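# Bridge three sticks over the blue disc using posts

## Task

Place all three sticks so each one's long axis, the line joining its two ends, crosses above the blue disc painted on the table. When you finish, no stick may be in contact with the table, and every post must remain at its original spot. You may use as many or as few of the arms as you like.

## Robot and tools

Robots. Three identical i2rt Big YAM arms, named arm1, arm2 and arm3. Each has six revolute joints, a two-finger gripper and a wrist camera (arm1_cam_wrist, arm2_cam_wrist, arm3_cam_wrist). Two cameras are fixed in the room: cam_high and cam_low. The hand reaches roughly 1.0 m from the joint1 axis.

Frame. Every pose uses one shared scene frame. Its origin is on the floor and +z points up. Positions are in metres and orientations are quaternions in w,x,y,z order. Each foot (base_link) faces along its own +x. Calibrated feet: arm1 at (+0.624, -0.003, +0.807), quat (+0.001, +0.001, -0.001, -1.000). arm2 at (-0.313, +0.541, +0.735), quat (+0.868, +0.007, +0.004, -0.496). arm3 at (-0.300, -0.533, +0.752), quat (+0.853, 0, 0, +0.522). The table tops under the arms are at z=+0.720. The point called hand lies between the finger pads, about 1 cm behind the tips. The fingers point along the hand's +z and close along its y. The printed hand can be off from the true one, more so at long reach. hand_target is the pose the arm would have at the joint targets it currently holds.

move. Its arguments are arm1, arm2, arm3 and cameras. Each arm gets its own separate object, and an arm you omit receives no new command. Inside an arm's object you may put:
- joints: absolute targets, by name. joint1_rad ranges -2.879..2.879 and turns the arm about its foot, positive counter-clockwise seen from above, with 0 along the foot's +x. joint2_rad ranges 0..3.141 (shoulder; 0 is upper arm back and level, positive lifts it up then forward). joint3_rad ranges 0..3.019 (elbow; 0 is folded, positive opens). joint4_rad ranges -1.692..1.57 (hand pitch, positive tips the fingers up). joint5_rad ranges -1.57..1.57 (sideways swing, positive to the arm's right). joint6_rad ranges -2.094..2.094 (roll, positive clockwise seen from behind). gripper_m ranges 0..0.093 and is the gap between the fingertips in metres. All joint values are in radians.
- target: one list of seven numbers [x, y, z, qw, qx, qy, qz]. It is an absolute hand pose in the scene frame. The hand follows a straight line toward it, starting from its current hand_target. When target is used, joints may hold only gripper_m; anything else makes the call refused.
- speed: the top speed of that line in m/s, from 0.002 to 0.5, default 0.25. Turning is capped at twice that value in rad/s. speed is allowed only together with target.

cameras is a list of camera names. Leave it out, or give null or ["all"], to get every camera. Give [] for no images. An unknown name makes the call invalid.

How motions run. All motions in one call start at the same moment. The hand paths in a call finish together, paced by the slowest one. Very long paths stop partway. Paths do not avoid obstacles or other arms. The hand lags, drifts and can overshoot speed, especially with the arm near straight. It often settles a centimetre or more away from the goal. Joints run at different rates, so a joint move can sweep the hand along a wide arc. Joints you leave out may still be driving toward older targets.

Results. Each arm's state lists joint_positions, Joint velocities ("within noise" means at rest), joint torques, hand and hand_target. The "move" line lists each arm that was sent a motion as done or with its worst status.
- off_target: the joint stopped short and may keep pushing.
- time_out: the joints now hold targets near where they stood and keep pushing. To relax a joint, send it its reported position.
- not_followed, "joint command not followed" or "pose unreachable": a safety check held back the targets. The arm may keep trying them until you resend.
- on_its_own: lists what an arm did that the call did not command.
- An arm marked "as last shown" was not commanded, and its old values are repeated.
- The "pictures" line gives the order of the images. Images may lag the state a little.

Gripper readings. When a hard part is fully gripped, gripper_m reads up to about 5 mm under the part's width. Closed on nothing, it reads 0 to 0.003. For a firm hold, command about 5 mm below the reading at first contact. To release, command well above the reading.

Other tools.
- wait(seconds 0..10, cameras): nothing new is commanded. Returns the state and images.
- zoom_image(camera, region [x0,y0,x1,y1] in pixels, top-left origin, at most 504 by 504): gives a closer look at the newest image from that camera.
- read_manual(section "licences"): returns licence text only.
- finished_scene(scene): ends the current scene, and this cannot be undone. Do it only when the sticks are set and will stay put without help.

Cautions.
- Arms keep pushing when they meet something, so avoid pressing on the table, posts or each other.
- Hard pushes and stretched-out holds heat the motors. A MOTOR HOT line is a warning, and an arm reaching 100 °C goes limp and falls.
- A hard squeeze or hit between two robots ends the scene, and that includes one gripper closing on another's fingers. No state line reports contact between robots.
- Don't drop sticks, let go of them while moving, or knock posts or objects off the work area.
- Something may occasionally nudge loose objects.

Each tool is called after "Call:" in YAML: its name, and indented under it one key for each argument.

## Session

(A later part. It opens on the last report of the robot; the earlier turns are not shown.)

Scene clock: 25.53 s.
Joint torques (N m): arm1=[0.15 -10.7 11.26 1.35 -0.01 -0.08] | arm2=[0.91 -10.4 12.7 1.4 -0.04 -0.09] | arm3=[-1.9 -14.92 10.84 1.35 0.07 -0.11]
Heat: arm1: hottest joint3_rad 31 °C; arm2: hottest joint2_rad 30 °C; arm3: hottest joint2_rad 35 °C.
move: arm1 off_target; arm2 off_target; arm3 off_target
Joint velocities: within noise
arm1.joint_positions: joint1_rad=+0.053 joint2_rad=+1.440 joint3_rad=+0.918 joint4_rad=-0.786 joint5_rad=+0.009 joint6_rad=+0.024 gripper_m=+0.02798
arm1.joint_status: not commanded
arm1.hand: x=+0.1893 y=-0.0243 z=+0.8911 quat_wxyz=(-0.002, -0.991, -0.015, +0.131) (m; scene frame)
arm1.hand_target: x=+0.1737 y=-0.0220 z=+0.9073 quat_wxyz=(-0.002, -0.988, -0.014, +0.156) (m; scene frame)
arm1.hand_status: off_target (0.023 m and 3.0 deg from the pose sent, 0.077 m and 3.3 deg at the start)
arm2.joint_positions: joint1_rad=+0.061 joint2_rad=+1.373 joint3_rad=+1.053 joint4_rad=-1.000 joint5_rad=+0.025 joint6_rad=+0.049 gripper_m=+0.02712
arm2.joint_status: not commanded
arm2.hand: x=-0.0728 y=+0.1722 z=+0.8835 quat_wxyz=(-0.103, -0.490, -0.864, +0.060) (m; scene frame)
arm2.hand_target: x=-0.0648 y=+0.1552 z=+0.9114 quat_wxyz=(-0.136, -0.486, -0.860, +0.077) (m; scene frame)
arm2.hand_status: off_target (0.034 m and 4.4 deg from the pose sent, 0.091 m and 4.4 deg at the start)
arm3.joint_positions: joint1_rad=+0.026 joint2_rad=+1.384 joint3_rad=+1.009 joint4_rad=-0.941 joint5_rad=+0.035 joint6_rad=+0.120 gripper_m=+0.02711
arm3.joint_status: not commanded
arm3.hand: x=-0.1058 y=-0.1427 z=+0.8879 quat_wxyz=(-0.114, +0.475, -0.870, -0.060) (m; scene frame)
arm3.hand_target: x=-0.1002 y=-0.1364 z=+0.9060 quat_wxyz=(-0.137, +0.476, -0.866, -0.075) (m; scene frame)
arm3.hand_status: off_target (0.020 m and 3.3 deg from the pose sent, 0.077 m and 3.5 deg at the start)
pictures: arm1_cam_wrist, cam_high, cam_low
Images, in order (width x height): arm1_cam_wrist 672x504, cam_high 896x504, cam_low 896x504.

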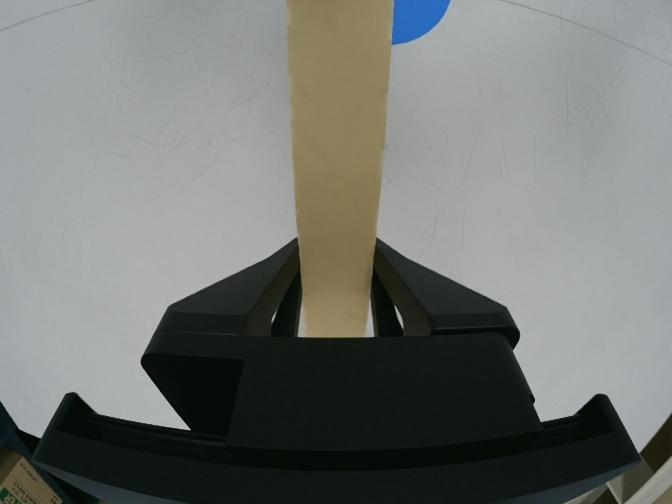

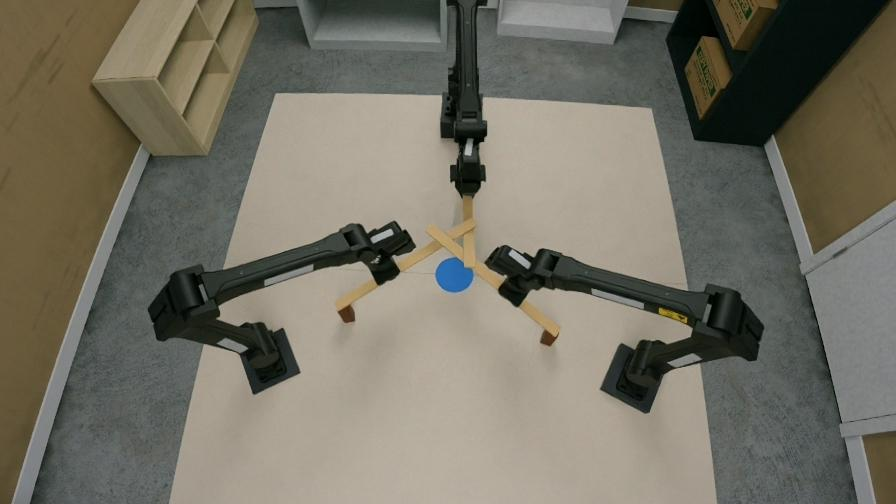

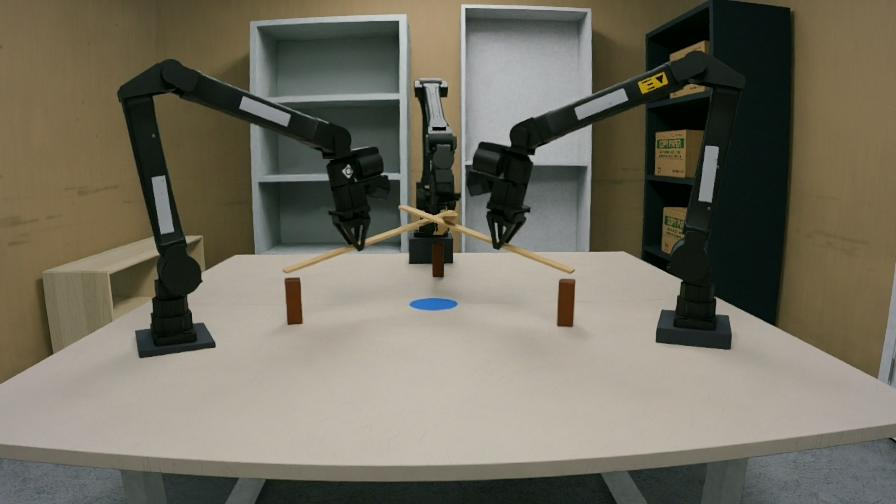

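Call:
move:
  arm1: {"target":[0.175,-0.014,0.873,-0.0002,0.9958,-0.0026,-0.0915],"speed":0.08}
  arm2: {"target":[-0.068,0.153,0.880,0.0793,0.4971,0.8629,-0.0457],"speed":0.08}
  arm3: {"target":[-0.105,-0.134,0.876,0.079,-0.5024,0.8598,0.0462],"speed":0.08}
  cameras: ["arm1_cam_wrist","arm2_cam_wrist","arm3_cam_wrist","cam_high","cam_low"]

Call:
zoom_image:
  camera: "cam_high"
  region: [310, 110, 610, 390]

Call:
zoom_image:
  camera: "cam_low"
  region: [260, 210, 610, 350]

Call:
zoom_image:
  camera: "cam_high"
  region: [410, 130, 510, 230]

Scene clock: 29.50 s.
Joint torques (N m): arm1=[-0.85 -9.82 12.64 0.09 -0.02 0.04] | arm2=[0.5 -8.76 14.15 0.12 0.01 0] | arm3=[-1.49 -13.04 13.9 0.27 -0.01 -0.11]
Heat: arm1: hottest joint3_rad 32 °C; arm2: hottest joint3_rad 32 °C; arm3: hottest joint2_rad 35 °C.
move: arm1 off_target; arm2 off_target; arm3 off_target
Joint velocities: within noise
arm1.joint_positions: joint1_rad=+0.039 joint2_rad=+1.528 joint3_rad=+0.938 joint4_rad=-0.820 joint5_rad=+0.009 joint6_rad=+0.023 gripper_m=+0.02798
arm1.joint_status: not commanded
arm1.hand: x=+0.1939 y=-0.0182 z=+0.8607 quat_wxyz=(+0.001, -0.997, -0.009, +0.080) (m; scene frame)
arm1.hand_target: x=+0.1757 y=-0.0138 z=+0.8733 quat_wxyz=(+0.000, -0.996, +0.002, +0.092) (m; scene frame)
arm1.hand_status: off_target (0.023 m and 1.9 deg from the pose sent, 0.025 m and 4.9 deg at the start)
arm2.joint_positions: joint1_rad=+0.054 joint2_rad=+1.439 joint3_rad=+1.064 joint4_rad=-1.043 joint5_rad=+0.019 joint6_rad=+0.048 gripper_m=+0.02712
arm2.joint_status: not commanded
arm2.hand: x=-0.0772 y=+0.1763 z=+0.8585 quat_wxyz=(-0.060, -0.493, -0.867, +0.036) (m; scene frame)
arm2.hand_target: x=-0.0688 y=+0.1543 z=+0.8803 quat_wxyz=(-0.080, -0.497, -0.863, +0.046) (m; scene frame)
arm2.hand_status: off_target (0.033 m and 2.6 deg from the pose sent, 0.020 m and 3.2 deg at the start)
arm3.joint_positions: joint1_rad=+0.026 joint2_rad=+1.454 joint3_rad=+1.009 joint4_rad=-0.987 joint5_rad=+0.013 joint6_rad=+0.074 gripper_m=+0.02711
arm3.joint_status: not commanded
arm3.hand: x=-0.1145 y=-0.1518 z=+0.8570 quat_wxyz=(-0.061, +0.500, -0.863, -0.034) (m; scene frame)
arm3.hand_target: x=-0.1054 y=-0.1349 z=+0.8762 quat_wxyz=(-0.079, +0.502, -0.860, -0.046) (m; scene frame)
arm3.hand_status: off_target (0.028 m and 2.6 deg from the pose sent, 0.015 m and 5.4 deg at the start)
pictures: arm1_cam_wrist, arm2_cam_wrist, arm3_cam_wrist, cam_high, cam_low
Images, in order (width x height): arm1_cam_wrist 672x504, arm2_cam_wrist 672x504, arm3_cam_wrist 672x504, cam_high 896x504, cam_low 896x504.

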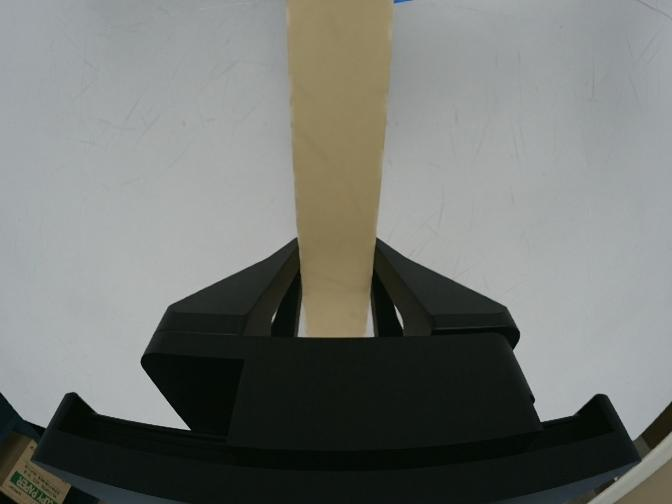

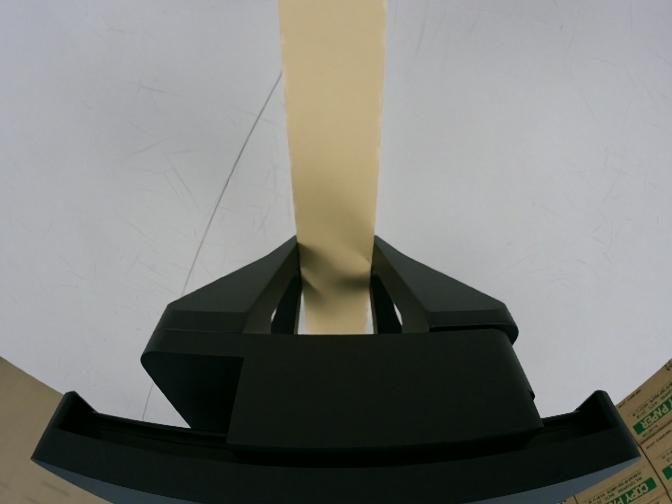

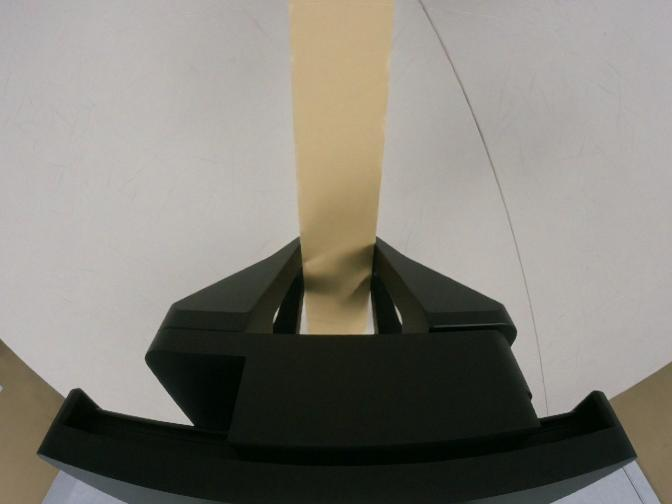

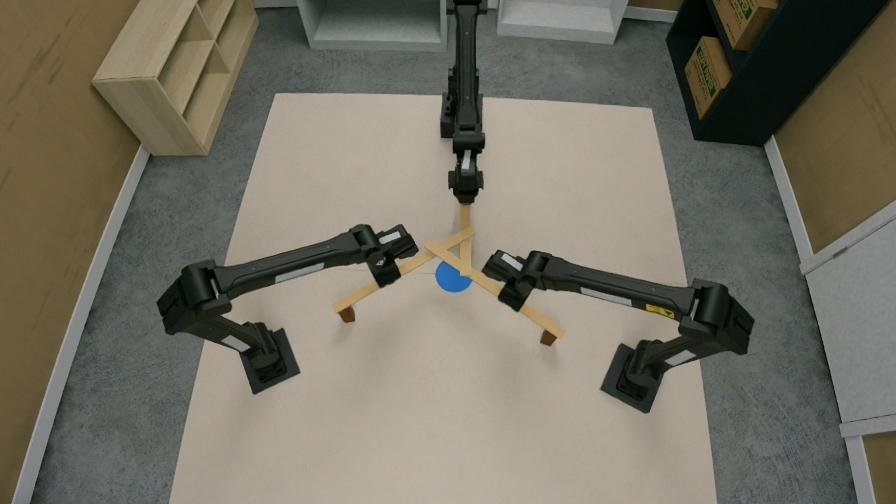

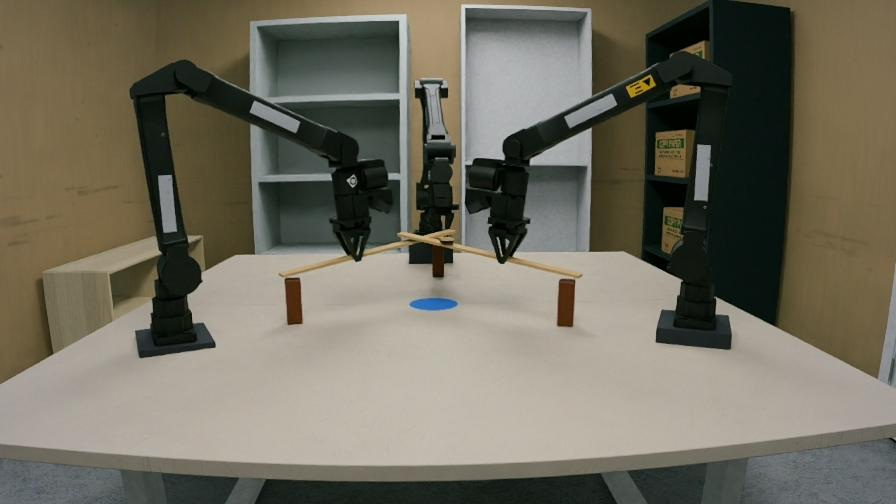

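Scaled by 1.680 from the camera's 896x504 image, which has a finer 1280x720 frame.

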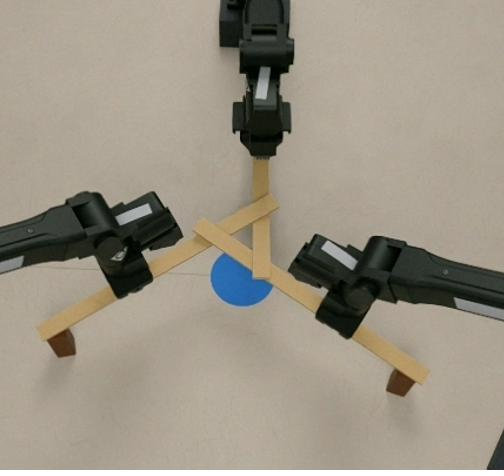

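Scaled by 1.440 from the camera's 896x504 image, which has a finer 1280x720 frame.

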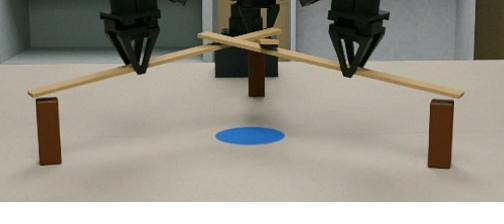

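Scaled by 5.040 from the camera's 896x504 image, which has a finer 1280x720 frame.

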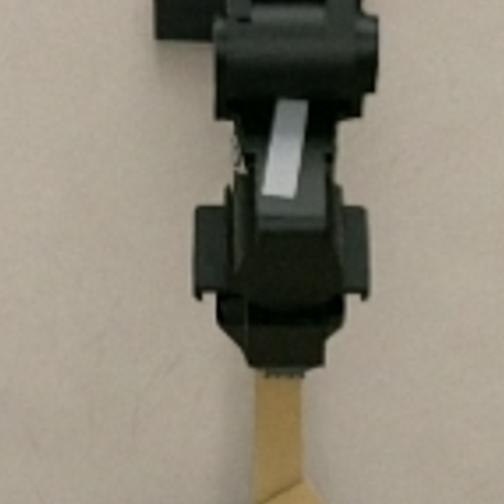

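Call:
move:
  arm1: {"target":[0.175,-0.014,0.863,-0.0002,0.9958,-0.0026,-0.0915],"speed":0.06}
  arm2: {"target":[-0.068,0.153,0.870,0.0793,0.4971,0.8629,-0.0457],"speed":0.06}
  arm3: {"target":[-0.105,-0.134,0.866,0.079,-0.5024,0.8598,0.0462],"speed":0.06}
  cameras: ["cam_high","cam_low"]

Call:
zoom_image:
  camera: "cam_high"
  region: [300, 100, 600, 400]

Call:
zoom_image:
  camera: "cam_low"
  region: [200, 100, 700, 500]

Scene clock: 33.63 s.
Joint torques (N m): arm1=[-0.15 -9.41 11.69 0.98 -0.05 0.07] | arm2=[0.44 -8.7 12.83 1.24 0 0] | arm3=[-1.44 -13.1 12.36 1.13 0.01 -0.1]
Heat: arm1: hottest joint3_rad 32 °C; arm2: hottest joint3_rad 34 °C; arm3: hottest joint2_rad 35 °C.
move: arm1 off_target; arm2 off_target; arm3 off_target
Joint velocities: within noise
arm1.joint_positions: joint1_rad=+0.038 joint2_rad=+1.540 joint3_rad=+0.938 joint4_rad=-0.818 joint5_rad=+0.009 joint6_rad=+0.023 gripper_m=+0.02798
arm1.joint_status: not commanded
arm1.hand: x=+0.1944 y=-0.0177 z=+0.8560 quat_wxyz=(+0.001, -0.997, -0.008, +0.075) (m; scene frame)
arm1.hand_target: x=+0.1757 y=-0.0138 z=+0.8633 quat_wxyz=(+0.000, -0.996, +0.003, +0.092) (m; scene frame)
arm1.hand_status: off_target (0.021 m and 2.3 deg from the pose sent, 0.020 m and 1.9 deg at the start)
arm2.joint_positions: joint1_rad=+0.054 joint2_rad=+1.447 joint3_rad=+1.064 joint4_rad=-1.043 joint5_rad=+0.019 joint6_rad=+0.048 gripper_m=+0.02712
arm2.joint_status: not commanded
arm2.hand: x=-0.0774 y=+0.1763 z=+0.8552 quat_wxyz=(-0.056, -0.494, -0.867, +0.034) (m; scene frame)
arm2.hand_target: x=-0.0688 y=+0.1540 z=+0.8704 quat_wxyz=(-0.079, -0.497, -0.863, +0.046) (m; scene frame)
arm2.hand_status: off_target (0.029 m and 3.0 deg from the pose sent, 0.028 m and 2.6 deg at the start)
arm3.joint_positions: joint1_rad=+0.026 joint2_rad=+1.464 joint3_rad=+1.009 joint4_rad=-0.984 joint5_rad=+0.013 joint6_rad=+0.073 gripper_m=+0.02711
arm3.joint_status: not commanded
arm3.hand: x=-0.1143 y=-0.1514 z=+0.8530 quat_wxyz=(-0.058, +0.500, -0.864, -0.032) (m; scene frame)
arm3.hand_target: x=-0.1053 y=-0.1348 z=+0.8665 quat_wxyz=(-0.079, +0.502, -0.860, -0.046) (m; scene frame)
arm3.hand_status: off_target (0.024 m and 3.0 deg from the pose sent, 0.022 m and 2.5 deg at the start)
pictures: cam_high, cam_low
Images, in order (width x height): cam_high 896x504, cam_low 896x504.

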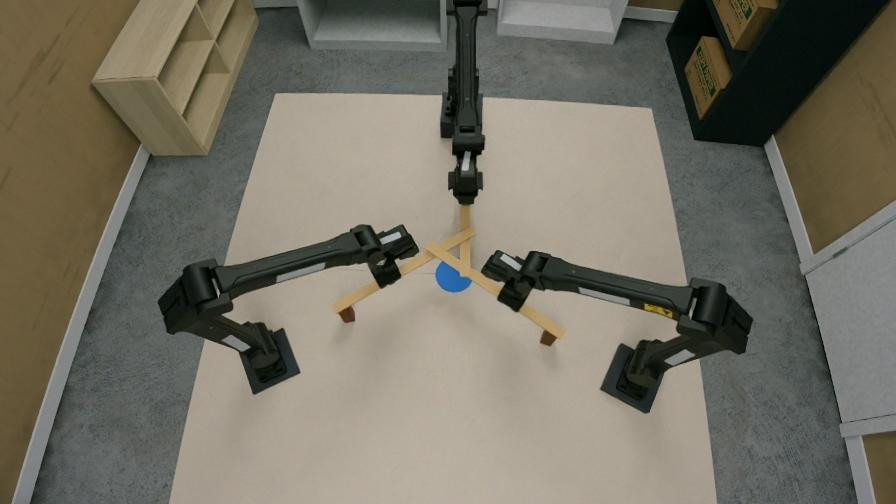

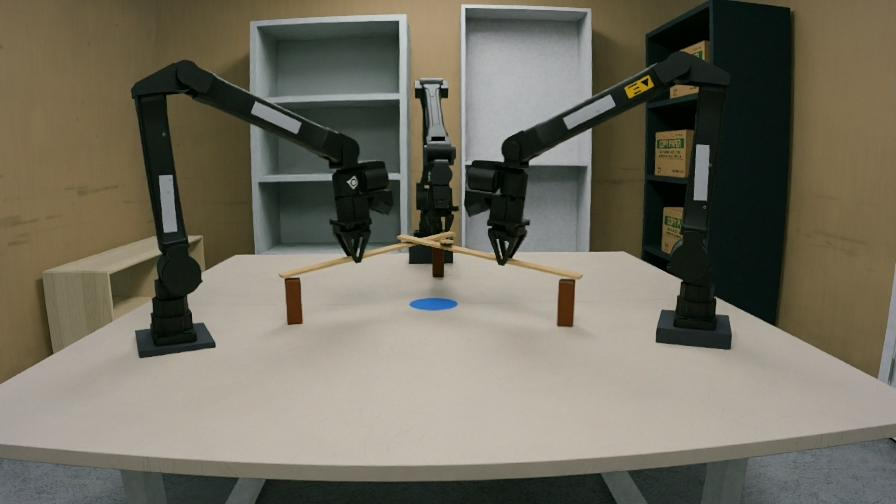

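Scaled by 1.680 from the camera's 896x504 image, which has a finer 1280x720 frame.

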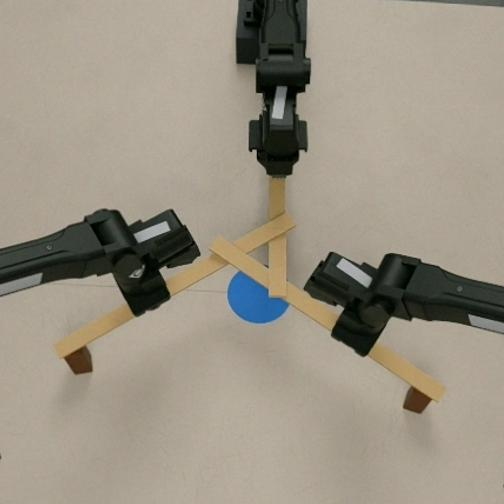

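Scaled by 1.008 from the camera's 896x504 image, which has a finer 1280x720 frame.

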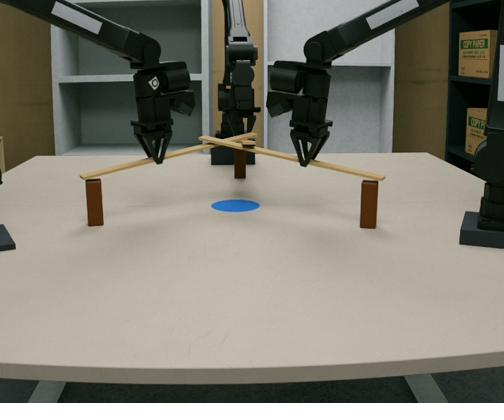

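Call:
move:
  arm1: {"target":[0.175,-0.014,0.857,-0.0002,0.9958,-0.0026,-0.0915],"speed":0.06}
  arm2: {"target":[-0.068,0.153,0.865,0.0793,0.4971,0.8629,-0.0457],"speed":0.06}
  arm3: {"target":[-0.105,-0.134,0.862,0.079,-0.5024,0.8598,0.0462],"speed":0.06}
  cameras: ["cam_high","cam_low"]

Call:
zoom_image:
  camera: "cam_low"
  region: [260, 220, 460, 340]

Call:
zoom_image:
  camera: "cam_low"
  region: [390, 220, 590, 340]

Call:
zoom_image:
  camera: "cam_high"
  region: [320, 180, 580, 360]

Scene clock: 35.67 s.
Joint torques (N m): arm1=[0.26 -8.64 10.88 1.09 -0.01 0.1] | arm2=[0.56 -8.76 12.18 1.25 0 0] | arm3=[-1.55 -13.16 11.88 1.18 0.07 -0.06]
Heat: arm1: hottest joint3_rad 32 °C; arm2: hottest joint3_rad 34 °C; arm3: hottest joint2_rad 36 °C.
move: arm1 off_target; arm2 off_target; arm3 off_target
Joint velocities: within noise
arm1.joint_positions: joint1_rad=+0.037 joint2_rad=+1.548 joint3_rad=+0.938 joint4_rad=-0.803 joint5_rad=+0.009 joint6_rad=+0.023 gripper_m=+0.02798
arm1.joint_status: not commanded
arm1.hand: x=+0.1913 y=-0.0172 z=+0.8531 quat_wxyz=(+0.001, -0.997, -0.007, +0.078) (m; scene frame)
arm1.hand_target: x=+0.1755 y=-0.0138 z=+0.8573 quat_wxyz=(+0.000, -0.996, +0.003, +0.092) (m; scene frame)
arm1.hand_status: off_target (0.017 m and 1.9 deg from the pose sent, 0.020 m and 2.3 deg at the start)
arm2.joint_positions: joint1_rad=+0.053 joint2_rad=+1.453 joint3_rad=+1.064 joint4_rad=-1.030 joint5_rad=+0.019 joint6_rad=+0.048 gripper_m=+0.02712
arm2.joint_status: not commanded
arm2.hand: x=-0.0758 y=+0.1734 z=+0.8533 quat_wxyz=(-0.060, -0.494, -0.867, +0.036) (m; scene frame)
arm2.hand_target: x=-0.0686 y=+0.1538 z=+0.8654 quat_wxyz=(-0.079, -0.497, -0.863, +0.046) (m; scene frame)
arm2.hand_status: off_target (0.025 m and 2.6 deg from the pose sent, 0.027 m and 3.0 deg at the start)
arm3.joint_positions: joint1_rad=+0.026 joint2_rad=+1.469 joint3_rad=+1.009 joint4_rad=-0.975 joint5_rad=+0.011 joint6_rad=+0.069 gripper_m=+0.02711
arm3.joint_status: not commanded
arm3.hand: x=-0.1137 y=-0.1494 z=+0.8514 quat_wxyz=(-0.059, +0.502, -0.862, -0.034) (m; scene frame)
arm3.hand_target: x=-0.1052 y=-0.1346 z=+0.8625 quat_wxyz=(-0.079, +0.502, -0.860, -0.046) (m; scene frame)
arm3.hand_status: off_target (0.021 m and 2.7 deg from the pose sent, 0.022 m and 3.0 deg at the start)
pictures: cam_high, cam_low
Images, in order (width x height): cam_high 896x504, cam_low 896x504.

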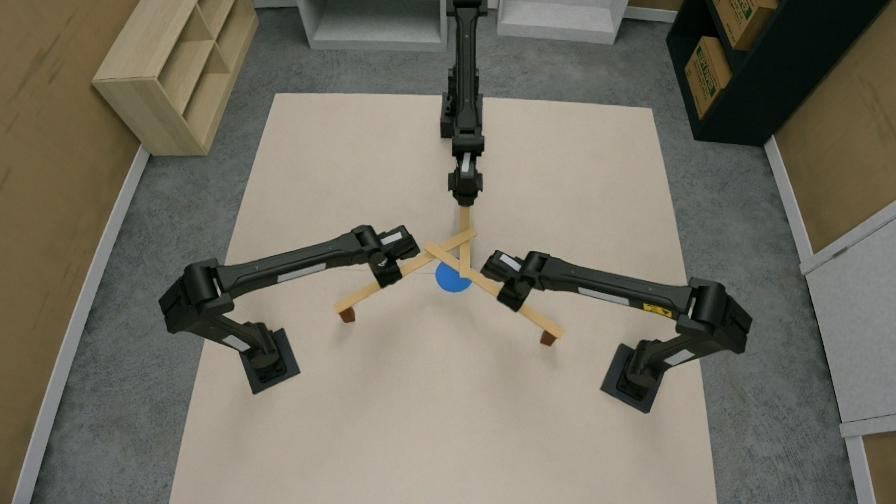

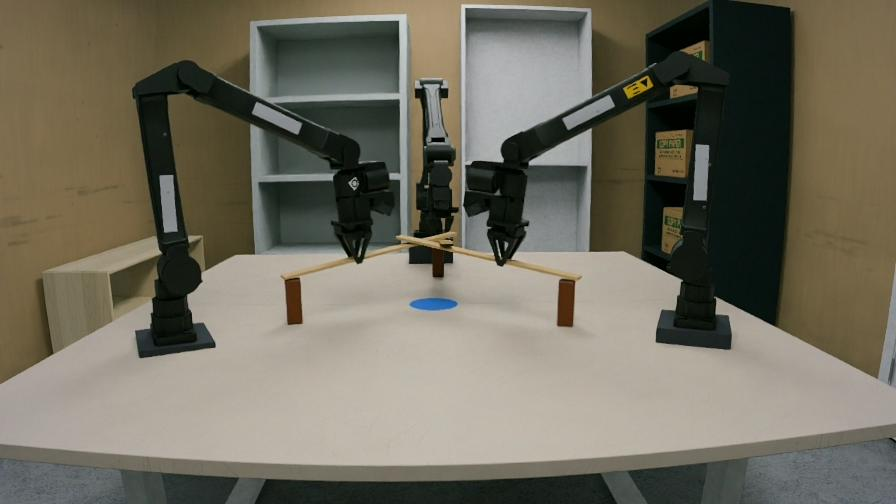

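Scaled by 2.520 from the camera's 896x504 image, which has a finer 1280x720 frame.

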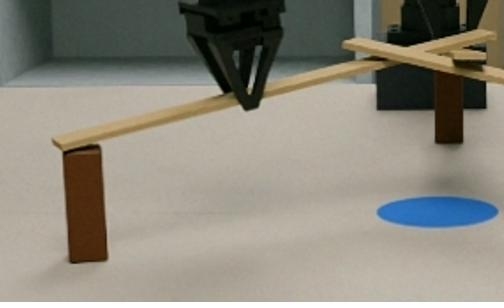

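Scaled by 2.520 from the camera's 896x504 image, which has a finer 1280x720 frame.

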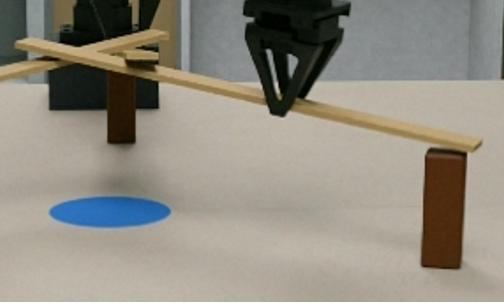

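Scaled by 1.938 from the camera's 896x504 image, which has a finer 1280x720 frame.

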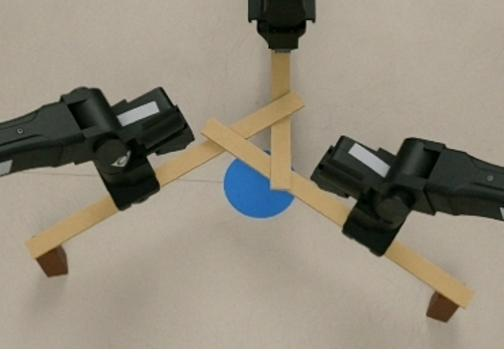

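Call:
move:
  arm1: {"target":[0.175,-0.014,0.853,-0.0002,0.9958,-0.0026,-0.0915],"speed":0.06}
  arm2: {"target":[-0.068,0.155,0.862,0.0793,0.4971,0.8629,-0.0457],"speed":0.06}
  arm3: {"target":[-0.106,-0.136,0.856,0.079,-0.5024,0.8598,0.0462],"speed":0.06}
  cameras: ["cam_high","cam_low"]

Call:
zoom_image:
  camera: "cam_low"
  region: [260, 220, 460, 340]

Call:
zoom_image:
  camera: "cam_low"
  region: [390, 220, 590, 340]

Scene clock: 37.87 s.
Joint torques (N m): arm1=[0.03 -9.05 10.55 0.91 0.01 0.12] | arm2=[0.73 -8.76 11.49 1.31 0.01 0.02] | arm3=[-1.32 -13.16 10.48 1.31 0.1 -0.04]
Heat: arm1: hottest joint3_rad 33 °C; arm2: hottest joint3_rad 35 °C; arm3: hottest joint2_rad 36 °C.
move: arm1 off_target; arm2 off_target; arm3 off_target
Joint velocities: within noise
arm1.joint_positions: joint1_rad=+0.036 joint2_rad=+1.552 joint3_rad=+0.938 joint4_rad=-0.790 joint5_rad=+0.009 joint6_rad=+0.024 gripper_m=+0.02798
arm1.joint_status: not commanded
arm1.hand: x=+0.1885 y=-0.0171 z=+0.8519 quat_wxyz=(+0.001, -0.997, -0.007, +0.083) (m; scene frame)
arm1.hand_target: x=+0.1753 y=-0.0139 z=+0.8532 quat_wxyz=(+0.000, -0.996, +0.003, +0.092) (m; scene frame)
arm1.hand_status: off_target (0.014 m and 1.5 deg from the pose sent, 0.017 m and 1.9 deg at the start)
arm2.joint_positions: joint1_rad=+0.053 joint2_rad=+1.453 joint3_rad=+1.064 joint4_rad=-1.022 joint5_rad=+0.019 joint6_rad=+0.048 gripper_m=+0.02712
arm2.joint_status: not commanded
arm2.hand: x=-0.0748 y=+0.1719 z=+0.8535 quat_wxyz=(-0.063, -0.494, -0.866, +0.037) (m; scene frame)
arm2.hand_target: x=-0.0684 y=+0.1556 z=+0.8623 quat_wxyz=(-0.079, -0.497, -0.863, +0.046) (m; scene frame)
arm2.hand_status: off_target (0.020 m and 2.2 deg from the pose sent, 0.022 m and 2.6 deg at the start)
arm3.joint_positions: joint1_rad=+0.026 joint2_rad=+1.472 joint3_rad=+1.009 joint4_rad=-0.958 joint5_rad=+0.011 joint6_rad=+0.068 gripper_m=+0.02711
arm3.joint_status: not commanded
arm3.hand: x=-0.1120 y=-0.1457 z=+0.8508 quat_wxyz=(-0.065, +0.502, -0.862, -0.038) (m; scene frame)
arm3.hand_target: x=-0.1061 y=-0.1362 z=+0.8563 quat_wxyz=(-0.079, +0.502, -0.860, -0.046) (m; scene frame)
arm3.hand_status: off_target (0.013 m and 1.9 deg from the pose sent, 0.016 m and 2.7 deg at the start)
pictures: cam_high, cam_low
Images, in order (width x height): cam_high 896x504, cam_low 896x504.

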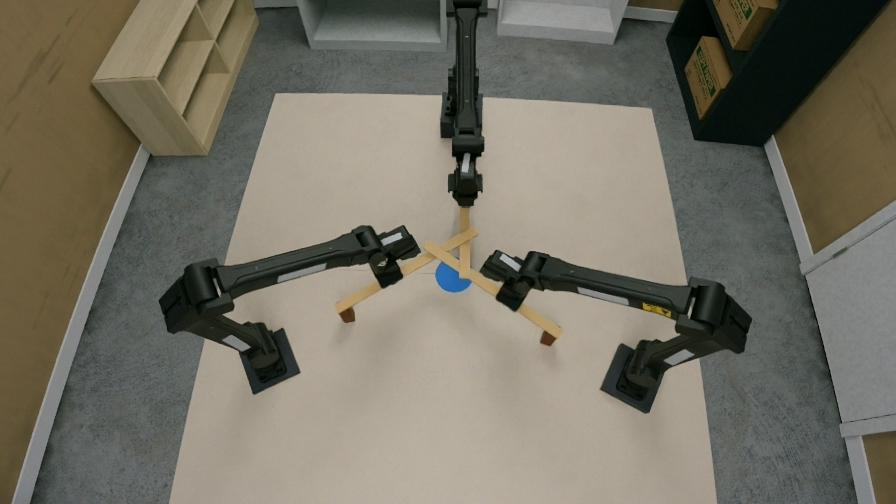

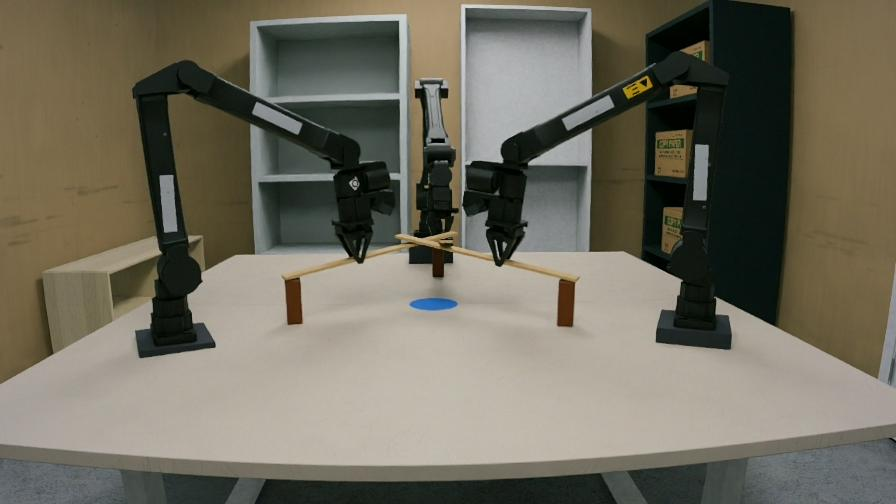

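Scaled by 2.520 from the camera's 896x504 image, which has a finer 1280x720 frame.

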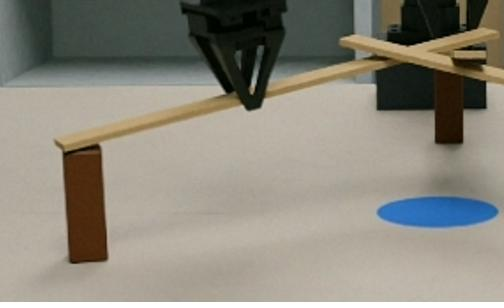

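Scaled by 2.520 from the camera's 896x504 image, which has a finer 1280x720 frame.

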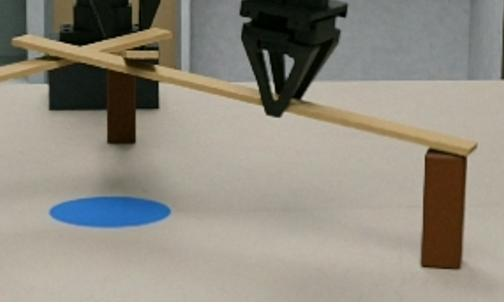

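Call:
move:
  arm1: {"joints":{"gripper_m":0.042}}
  arm2: {"joints":{"gripper_m":0.042}}
  arm3: {"joints":{"gripper_m":0.042}}
  cameras: ["cam_high","cam_low"]

Call:
zoom_image:
  camera: "cam_low"
  region: [260, 200, 600, 340]

Call:
zoom_image:
  camera: "cam_high"
  region: [320, 180, 580, 360]

Scene clock: 39.03 s.
Joint torques (N m): arm1=[-0.44 -9.82 10.51 0.65 -0.06 0.06] | arm2=[0.73 -8.88 11.49 1.28 0.02 0.02] | arm3=[-1.79 -13.33 10.5 0.99 0.1 -0.04]
Heat: arm1: hottest joint3_rad 33 °C; arm2: hottest joint3_rad 35 °C; arm3: hottest joint2_rad 36 °C.
move: arm1 done; arm2 done; arm3 done
Joint velocities: within noise
arm1.joint_positions: joint1_rad=+0.035 joint2_rad=+1.556 joint3_rad=+0.938 joint4_rad=-0.790 joint5_rad=+0.009 joint6_rad=+0.026 gripper_m=+0.04190
arm1.joint_status: all done
arm1.hand: x=+0.1888 y=-0.0165 z=+0.8505 quat_wxyz=(+0.001, -0.997, -0.005, +0.081) (m; scene frame)
arm1.hand_target: x=+0.1753 y=-0.0139 z=+0.8533 quat_wxyz=(+0.000, -0.996, +0.003, +0.092) (m; scene frame)
arm1.hand_status: not commanded
arm2.joint_positions: joint1_rad=+0.053 joint2_rad=+1.453 joint3_rad=+1.064 joint4_rad=-1.021 joint5_rad=+0.019 joint6_rad=+0.048 gripper_m=+0.04190
arm2.joint_status: all done
arm2.hand: x=-0.0747 y=+0.1717 z=+0.8536 quat_wxyz=(-0.063, -0.494, -0.866, +0.038) (m; scene frame)
arm2.hand_target: x=-0.0684 y=+0.1556 z=+0.8623 quat_wxyz=(-0.079, -0.497, -0.863, +0.046) (m; scene frame)
arm2.hand_status: not commanded
arm3.joint_positions: joint1_rad=+0.026 joint2_rad=+1.472 joint3_rad=+1.009 joint4_rad=-0.950 joint5_rad=+0.011 joint6_rad=+0.068 gripper_m=+0.04193
arm3.joint_status: all done
arm3.hand: x=-0.1112 y=-0.1439 z=+0.8511 quat_wxyz=(-0.068, +0.502, -0.861, -0.040) (m; scene frame)
arm3.hand_target: x=-0.1061 y=-0.1362 z=+0.8563 quat_wxyz=(-0.079, +0.502, -0.860, -0.046) (m; scene frame)
arm3.hand_status: not commanded
pictures: cam_high, cam_low
Images, in order (width x height): cam_high 896x504, cam_low 896x504.

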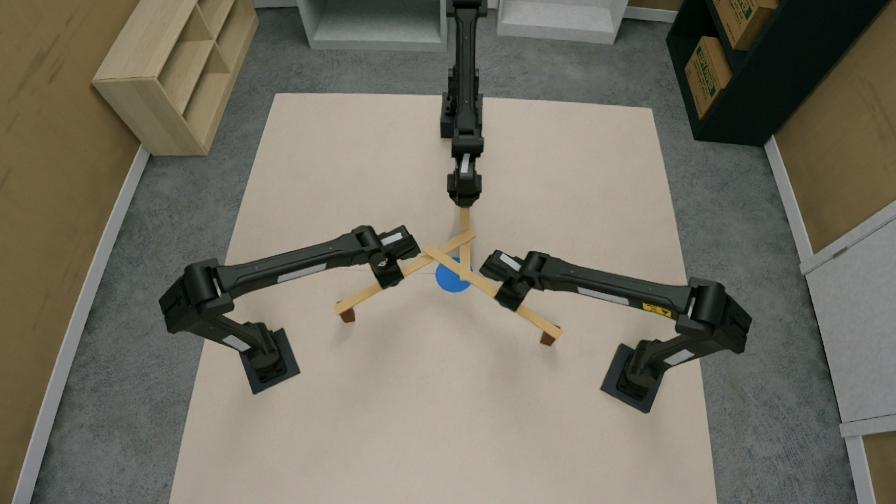

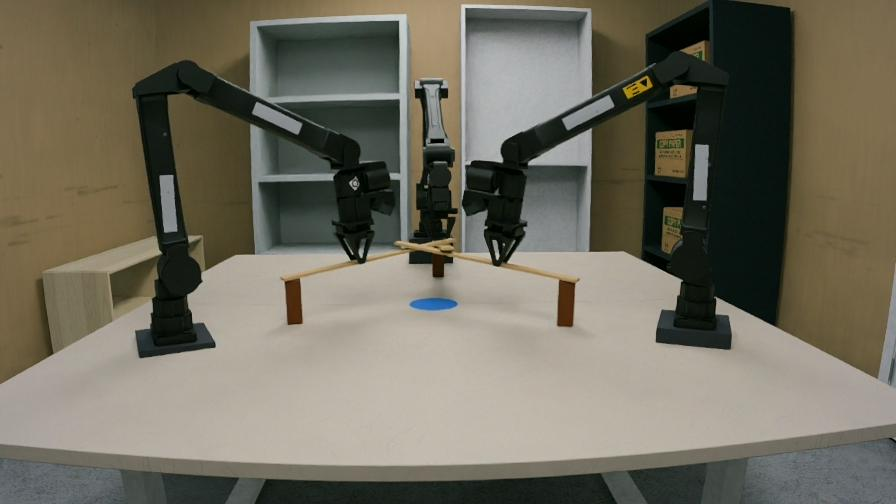

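Scaled by 1.482 from the camera's 896x504 image, which has a finer 1280x720 frame.

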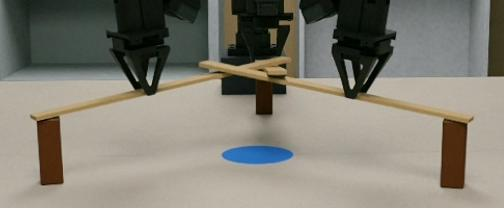

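Scaled by 1.938 from the camera's 896x504 image, which has a finer 1280x720 frame.

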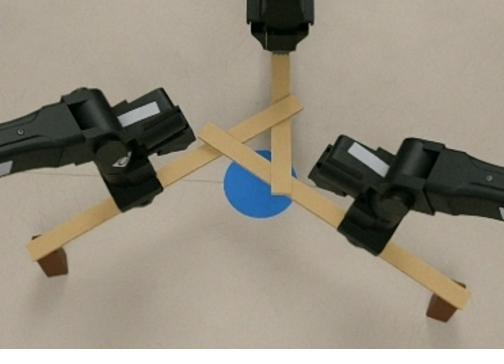

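Call:
move:
  arm1: {"joints":{"gripper_m":0.085}}
  arm2: {"joints":{"gripper_m":0.085}}
  arm3: {"joints":{"gripper_m":0.085}}
  cameras: []

Call:
move:
  arm1: {"target":[0.183,-0.015,0.98,-0.0002,0.9958,-0.0026,-0.0915],"speed":0.12}
  arm2: {"target":[-0.072,0.163,0.98,0.0793,0.4971,0.8629,-0.0457],"speed":0.12}
  arm3: {"target":[-0.108,-0.139,0.98,0.079,-0.5024,0.8598,0.0462],"speed":0.12}
  cameras: ["cam_high","cam_low"]

Call:
zoom_image:
  camera: "cam_low"
  region: [260, 200, 600, 340]

Call:
zoom_image:
  camera: "cam_high"
  region: [320, 180, 580, 360]

Scene clock: 40.37 s.
Joint torques (N m): arm1=[0.5 -9 10.45 0.88 0 -0.03] | arm2=[0.67 -8.82 11.47 1.29 0.01 0.02] | arm3=[-1.55 -13.16 10.55 1.02 0.08 -0.03]
Heat: arm1: hottest joint3_rad 33 °C; arm2: hottest joint3_rad 35 °C; arm3: hottest joint2_rad 36 °C.
move: arm1 done; arm2 done; arm3 done
Joint velocities: within noise
arm1.joint_positions: joint1_rad=+0.035 joint2_rad=+1.556 joint3_rad=+0.938 joint4_rad=-0.790 joint5_rad=+0.009 joint6_rad=+0.028 gripper_m=+0.08489
arm1.joint_status: all done
arm1.hand: x=+0.1888 y=-0.0165 z=+0.8505 quat_wxyz=(+0.001, -0.997, -0.004, +0.081) (m; scene frame)
arm1.hand_target: x=+0.1753 y=-0.0139 z=+0.8533 quat_wxyz=(+0.000, -0.996, +0.003, +0.092) (m; scene frame)
arm1.hand_status: not commanded
arm2.joint_positions: joint1_rad=+0.053 joint2_rad=+1.453 joint3_rad=+1.064 joint4_rad=-1.021 joint5_rad=+0.019 joint6_rad=+0.048 gripper_m=+0.08487
arm2.joint_status: all done
arm2.hand: x=-0.0747 y=+0.1717 z=+0.8536 quat_wxyz=(-0.063, -0.494, -0.866, +0.038) (m; scene frame)
arm2.hand_target: x=-0.0684 y=+0.1556 z=+0.8623 quat_wxyz=(-0.079, -0.497, -0.863, +0.046) (m; scene frame)
arm2.hand_status: not commanded
arm3.joint_positions: joint1_rad=+0.026 joint2_rad=+1.472 joint3_rad=+1.009 joint4_rad=-0.950 joint5_rad=+0.011 joint6_rad=+0.068 gripper_m=+0.08491
arm3.joint_status: all done
arm3.hand: x=-0.1112 y=-0.1439 z=+0.8511 quat_wxyz=(-0.068, +0.502, -0.861, -0.040) (m; scene frame)
arm3.hand_target: x=-0.1061 y=-0.1362 z=+0.8563 quat_wxyz=(-0.079, +0.502, -0.860, -0.046) (m; scene frame)
arm3.hand_status: not commanded
pictures: none
No camera images: "cameras" was empty.

Scene clock: 42.07 s.
Joint torques (N m): arm1=[0.91 -10.46 13.39 -0.2 -0.01 0.04] | arm2=[1.26 -10.64 14.38 0.12 0.05 0.07] | arm3=[-1.49 -14.21 14.19 0.14 0.11 -0.03]
Heat: arm1: hottest joint3_rad 33 °C; arm2: hottest joint3_rad 35 °C; arm3: hottest joint2_rad 36 °C.
move: arm1 off_target; arm2 off_target; arm3 off_target
Joint velocities: within noise
arm1.joint_positions: joint1_rad=+0.035 joint2_rad=+1.405 joint3_rad=+1.098 joint4_rad=-1.115 joint5_rad=+0.009 joint6_rad=+0.030 gripper_m=+0.08489
arm1.joint_status: not commanded
arm1.hand: x=+0.1971 y=-0.0159 z=+0.9609 quat_wxyz=(+0.001, -0.997, -0.003, +0.074) (m; scene frame)
arm1.hand_target: x=+0.1838 y=-0.0150 z=+0.9800 quat_wxyz=(+0.000, -0.996, +0.003, +0.092) (m; scene frame)
arm1.hand_status: off_target (0.024 m and 2.1 deg from the pose sent, 0.130 m and 1.5 deg at the start)
arm2.joint_positions: joint1_rad=+0.053 joint2_rad=+1.385 joint3_rad=+1.253 joint4_rad=-1.310 joint5_rad=+0.019 joint6_rad=+0.048 gripper_m=+0.08487
arm2.joint_status: not commanded
arm2.hand: x=-0.0795 y=+0.1773 z=+0.9477 quat_wxyz=(-0.049, -0.494, -0.867, +0.031) (m; scene frame)
arm2.hand_target: x=-0.0729 y=+0.1645 z=+0.9799 quat_wxyz=(-0.080, -0.497, -0.863, +0.046) (m; scene frame)
arm2.hand_status: off_target (0.036 m and 3.9 deg from the pose sent, 0.127 m and 2.1 deg at the start)
arm3.joint_positions: joint1_rad=+0.026 joint2_rad=+1.385 joint3_rad=+1.210 joint4_rad=-1.265 joint5_rad=+0.011 joint6_rad=+0.068 gripper_m=+0.08492
arm3.joint_status: not commanded
arm3.hand: x=-0.1136 y=-0.1491 z=+0.9551 quat_wxyz=(-0.057, +0.502, -0.862, -0.032) (m; scene frame)
arm3.hand_target: x=-0.1085 y=-0.1399 z=+0.9799 quat_wxyz=(-0.079, +0.502, -0.860, -0.046) (m; scene frame)
arm3.hand_status: off_target (0.027 m and 3.0 deg from the pose sent, 0.129 m and 1.4 deg at the start)
pictures: cam_high, cam_low
Images, in order (width x height): cam_high 896x504, cam_low 896x504.

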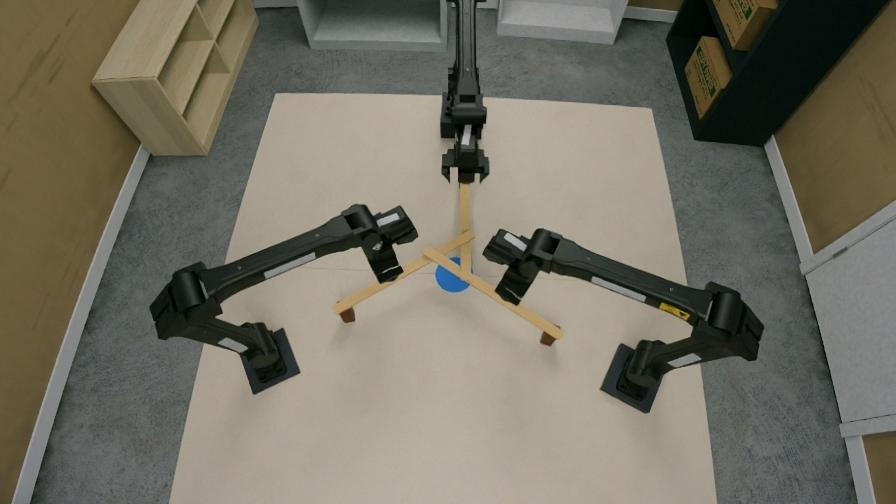

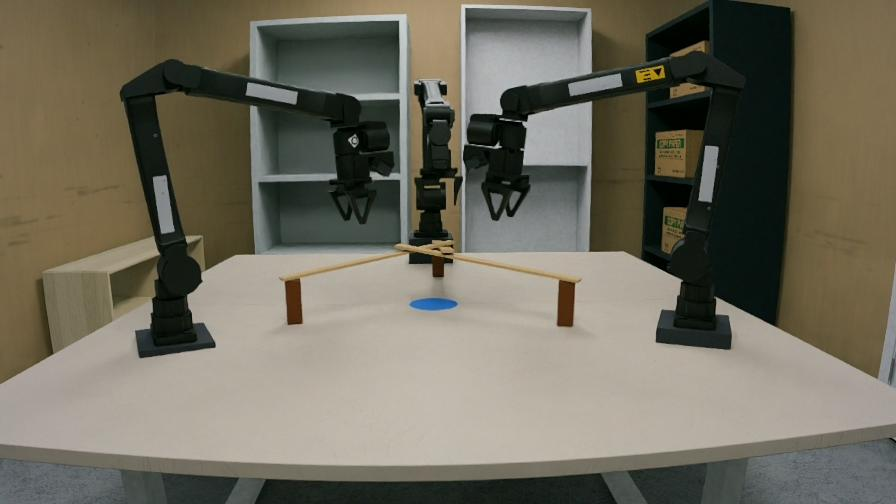

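Scaled by 1.482 from the camera's 896x504 image, which has a finer 1280x720 frame.

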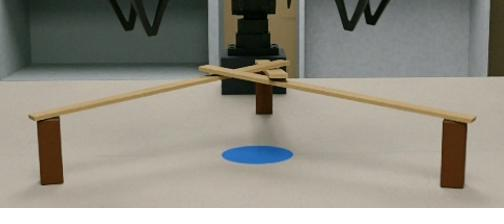

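Scaled by 1.938 from the camera's 896x504 image, which has a finer 1280x720 frame.

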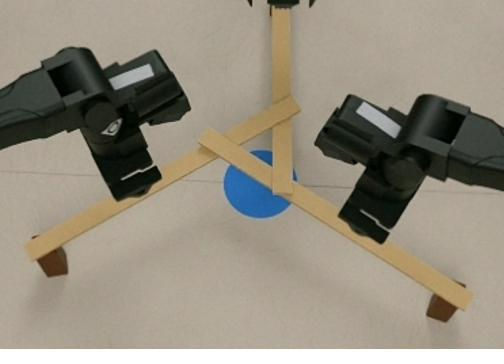

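Good: free-standing.

Call:
finished_scene:
  scene: 2

The scene is finished: the task was done.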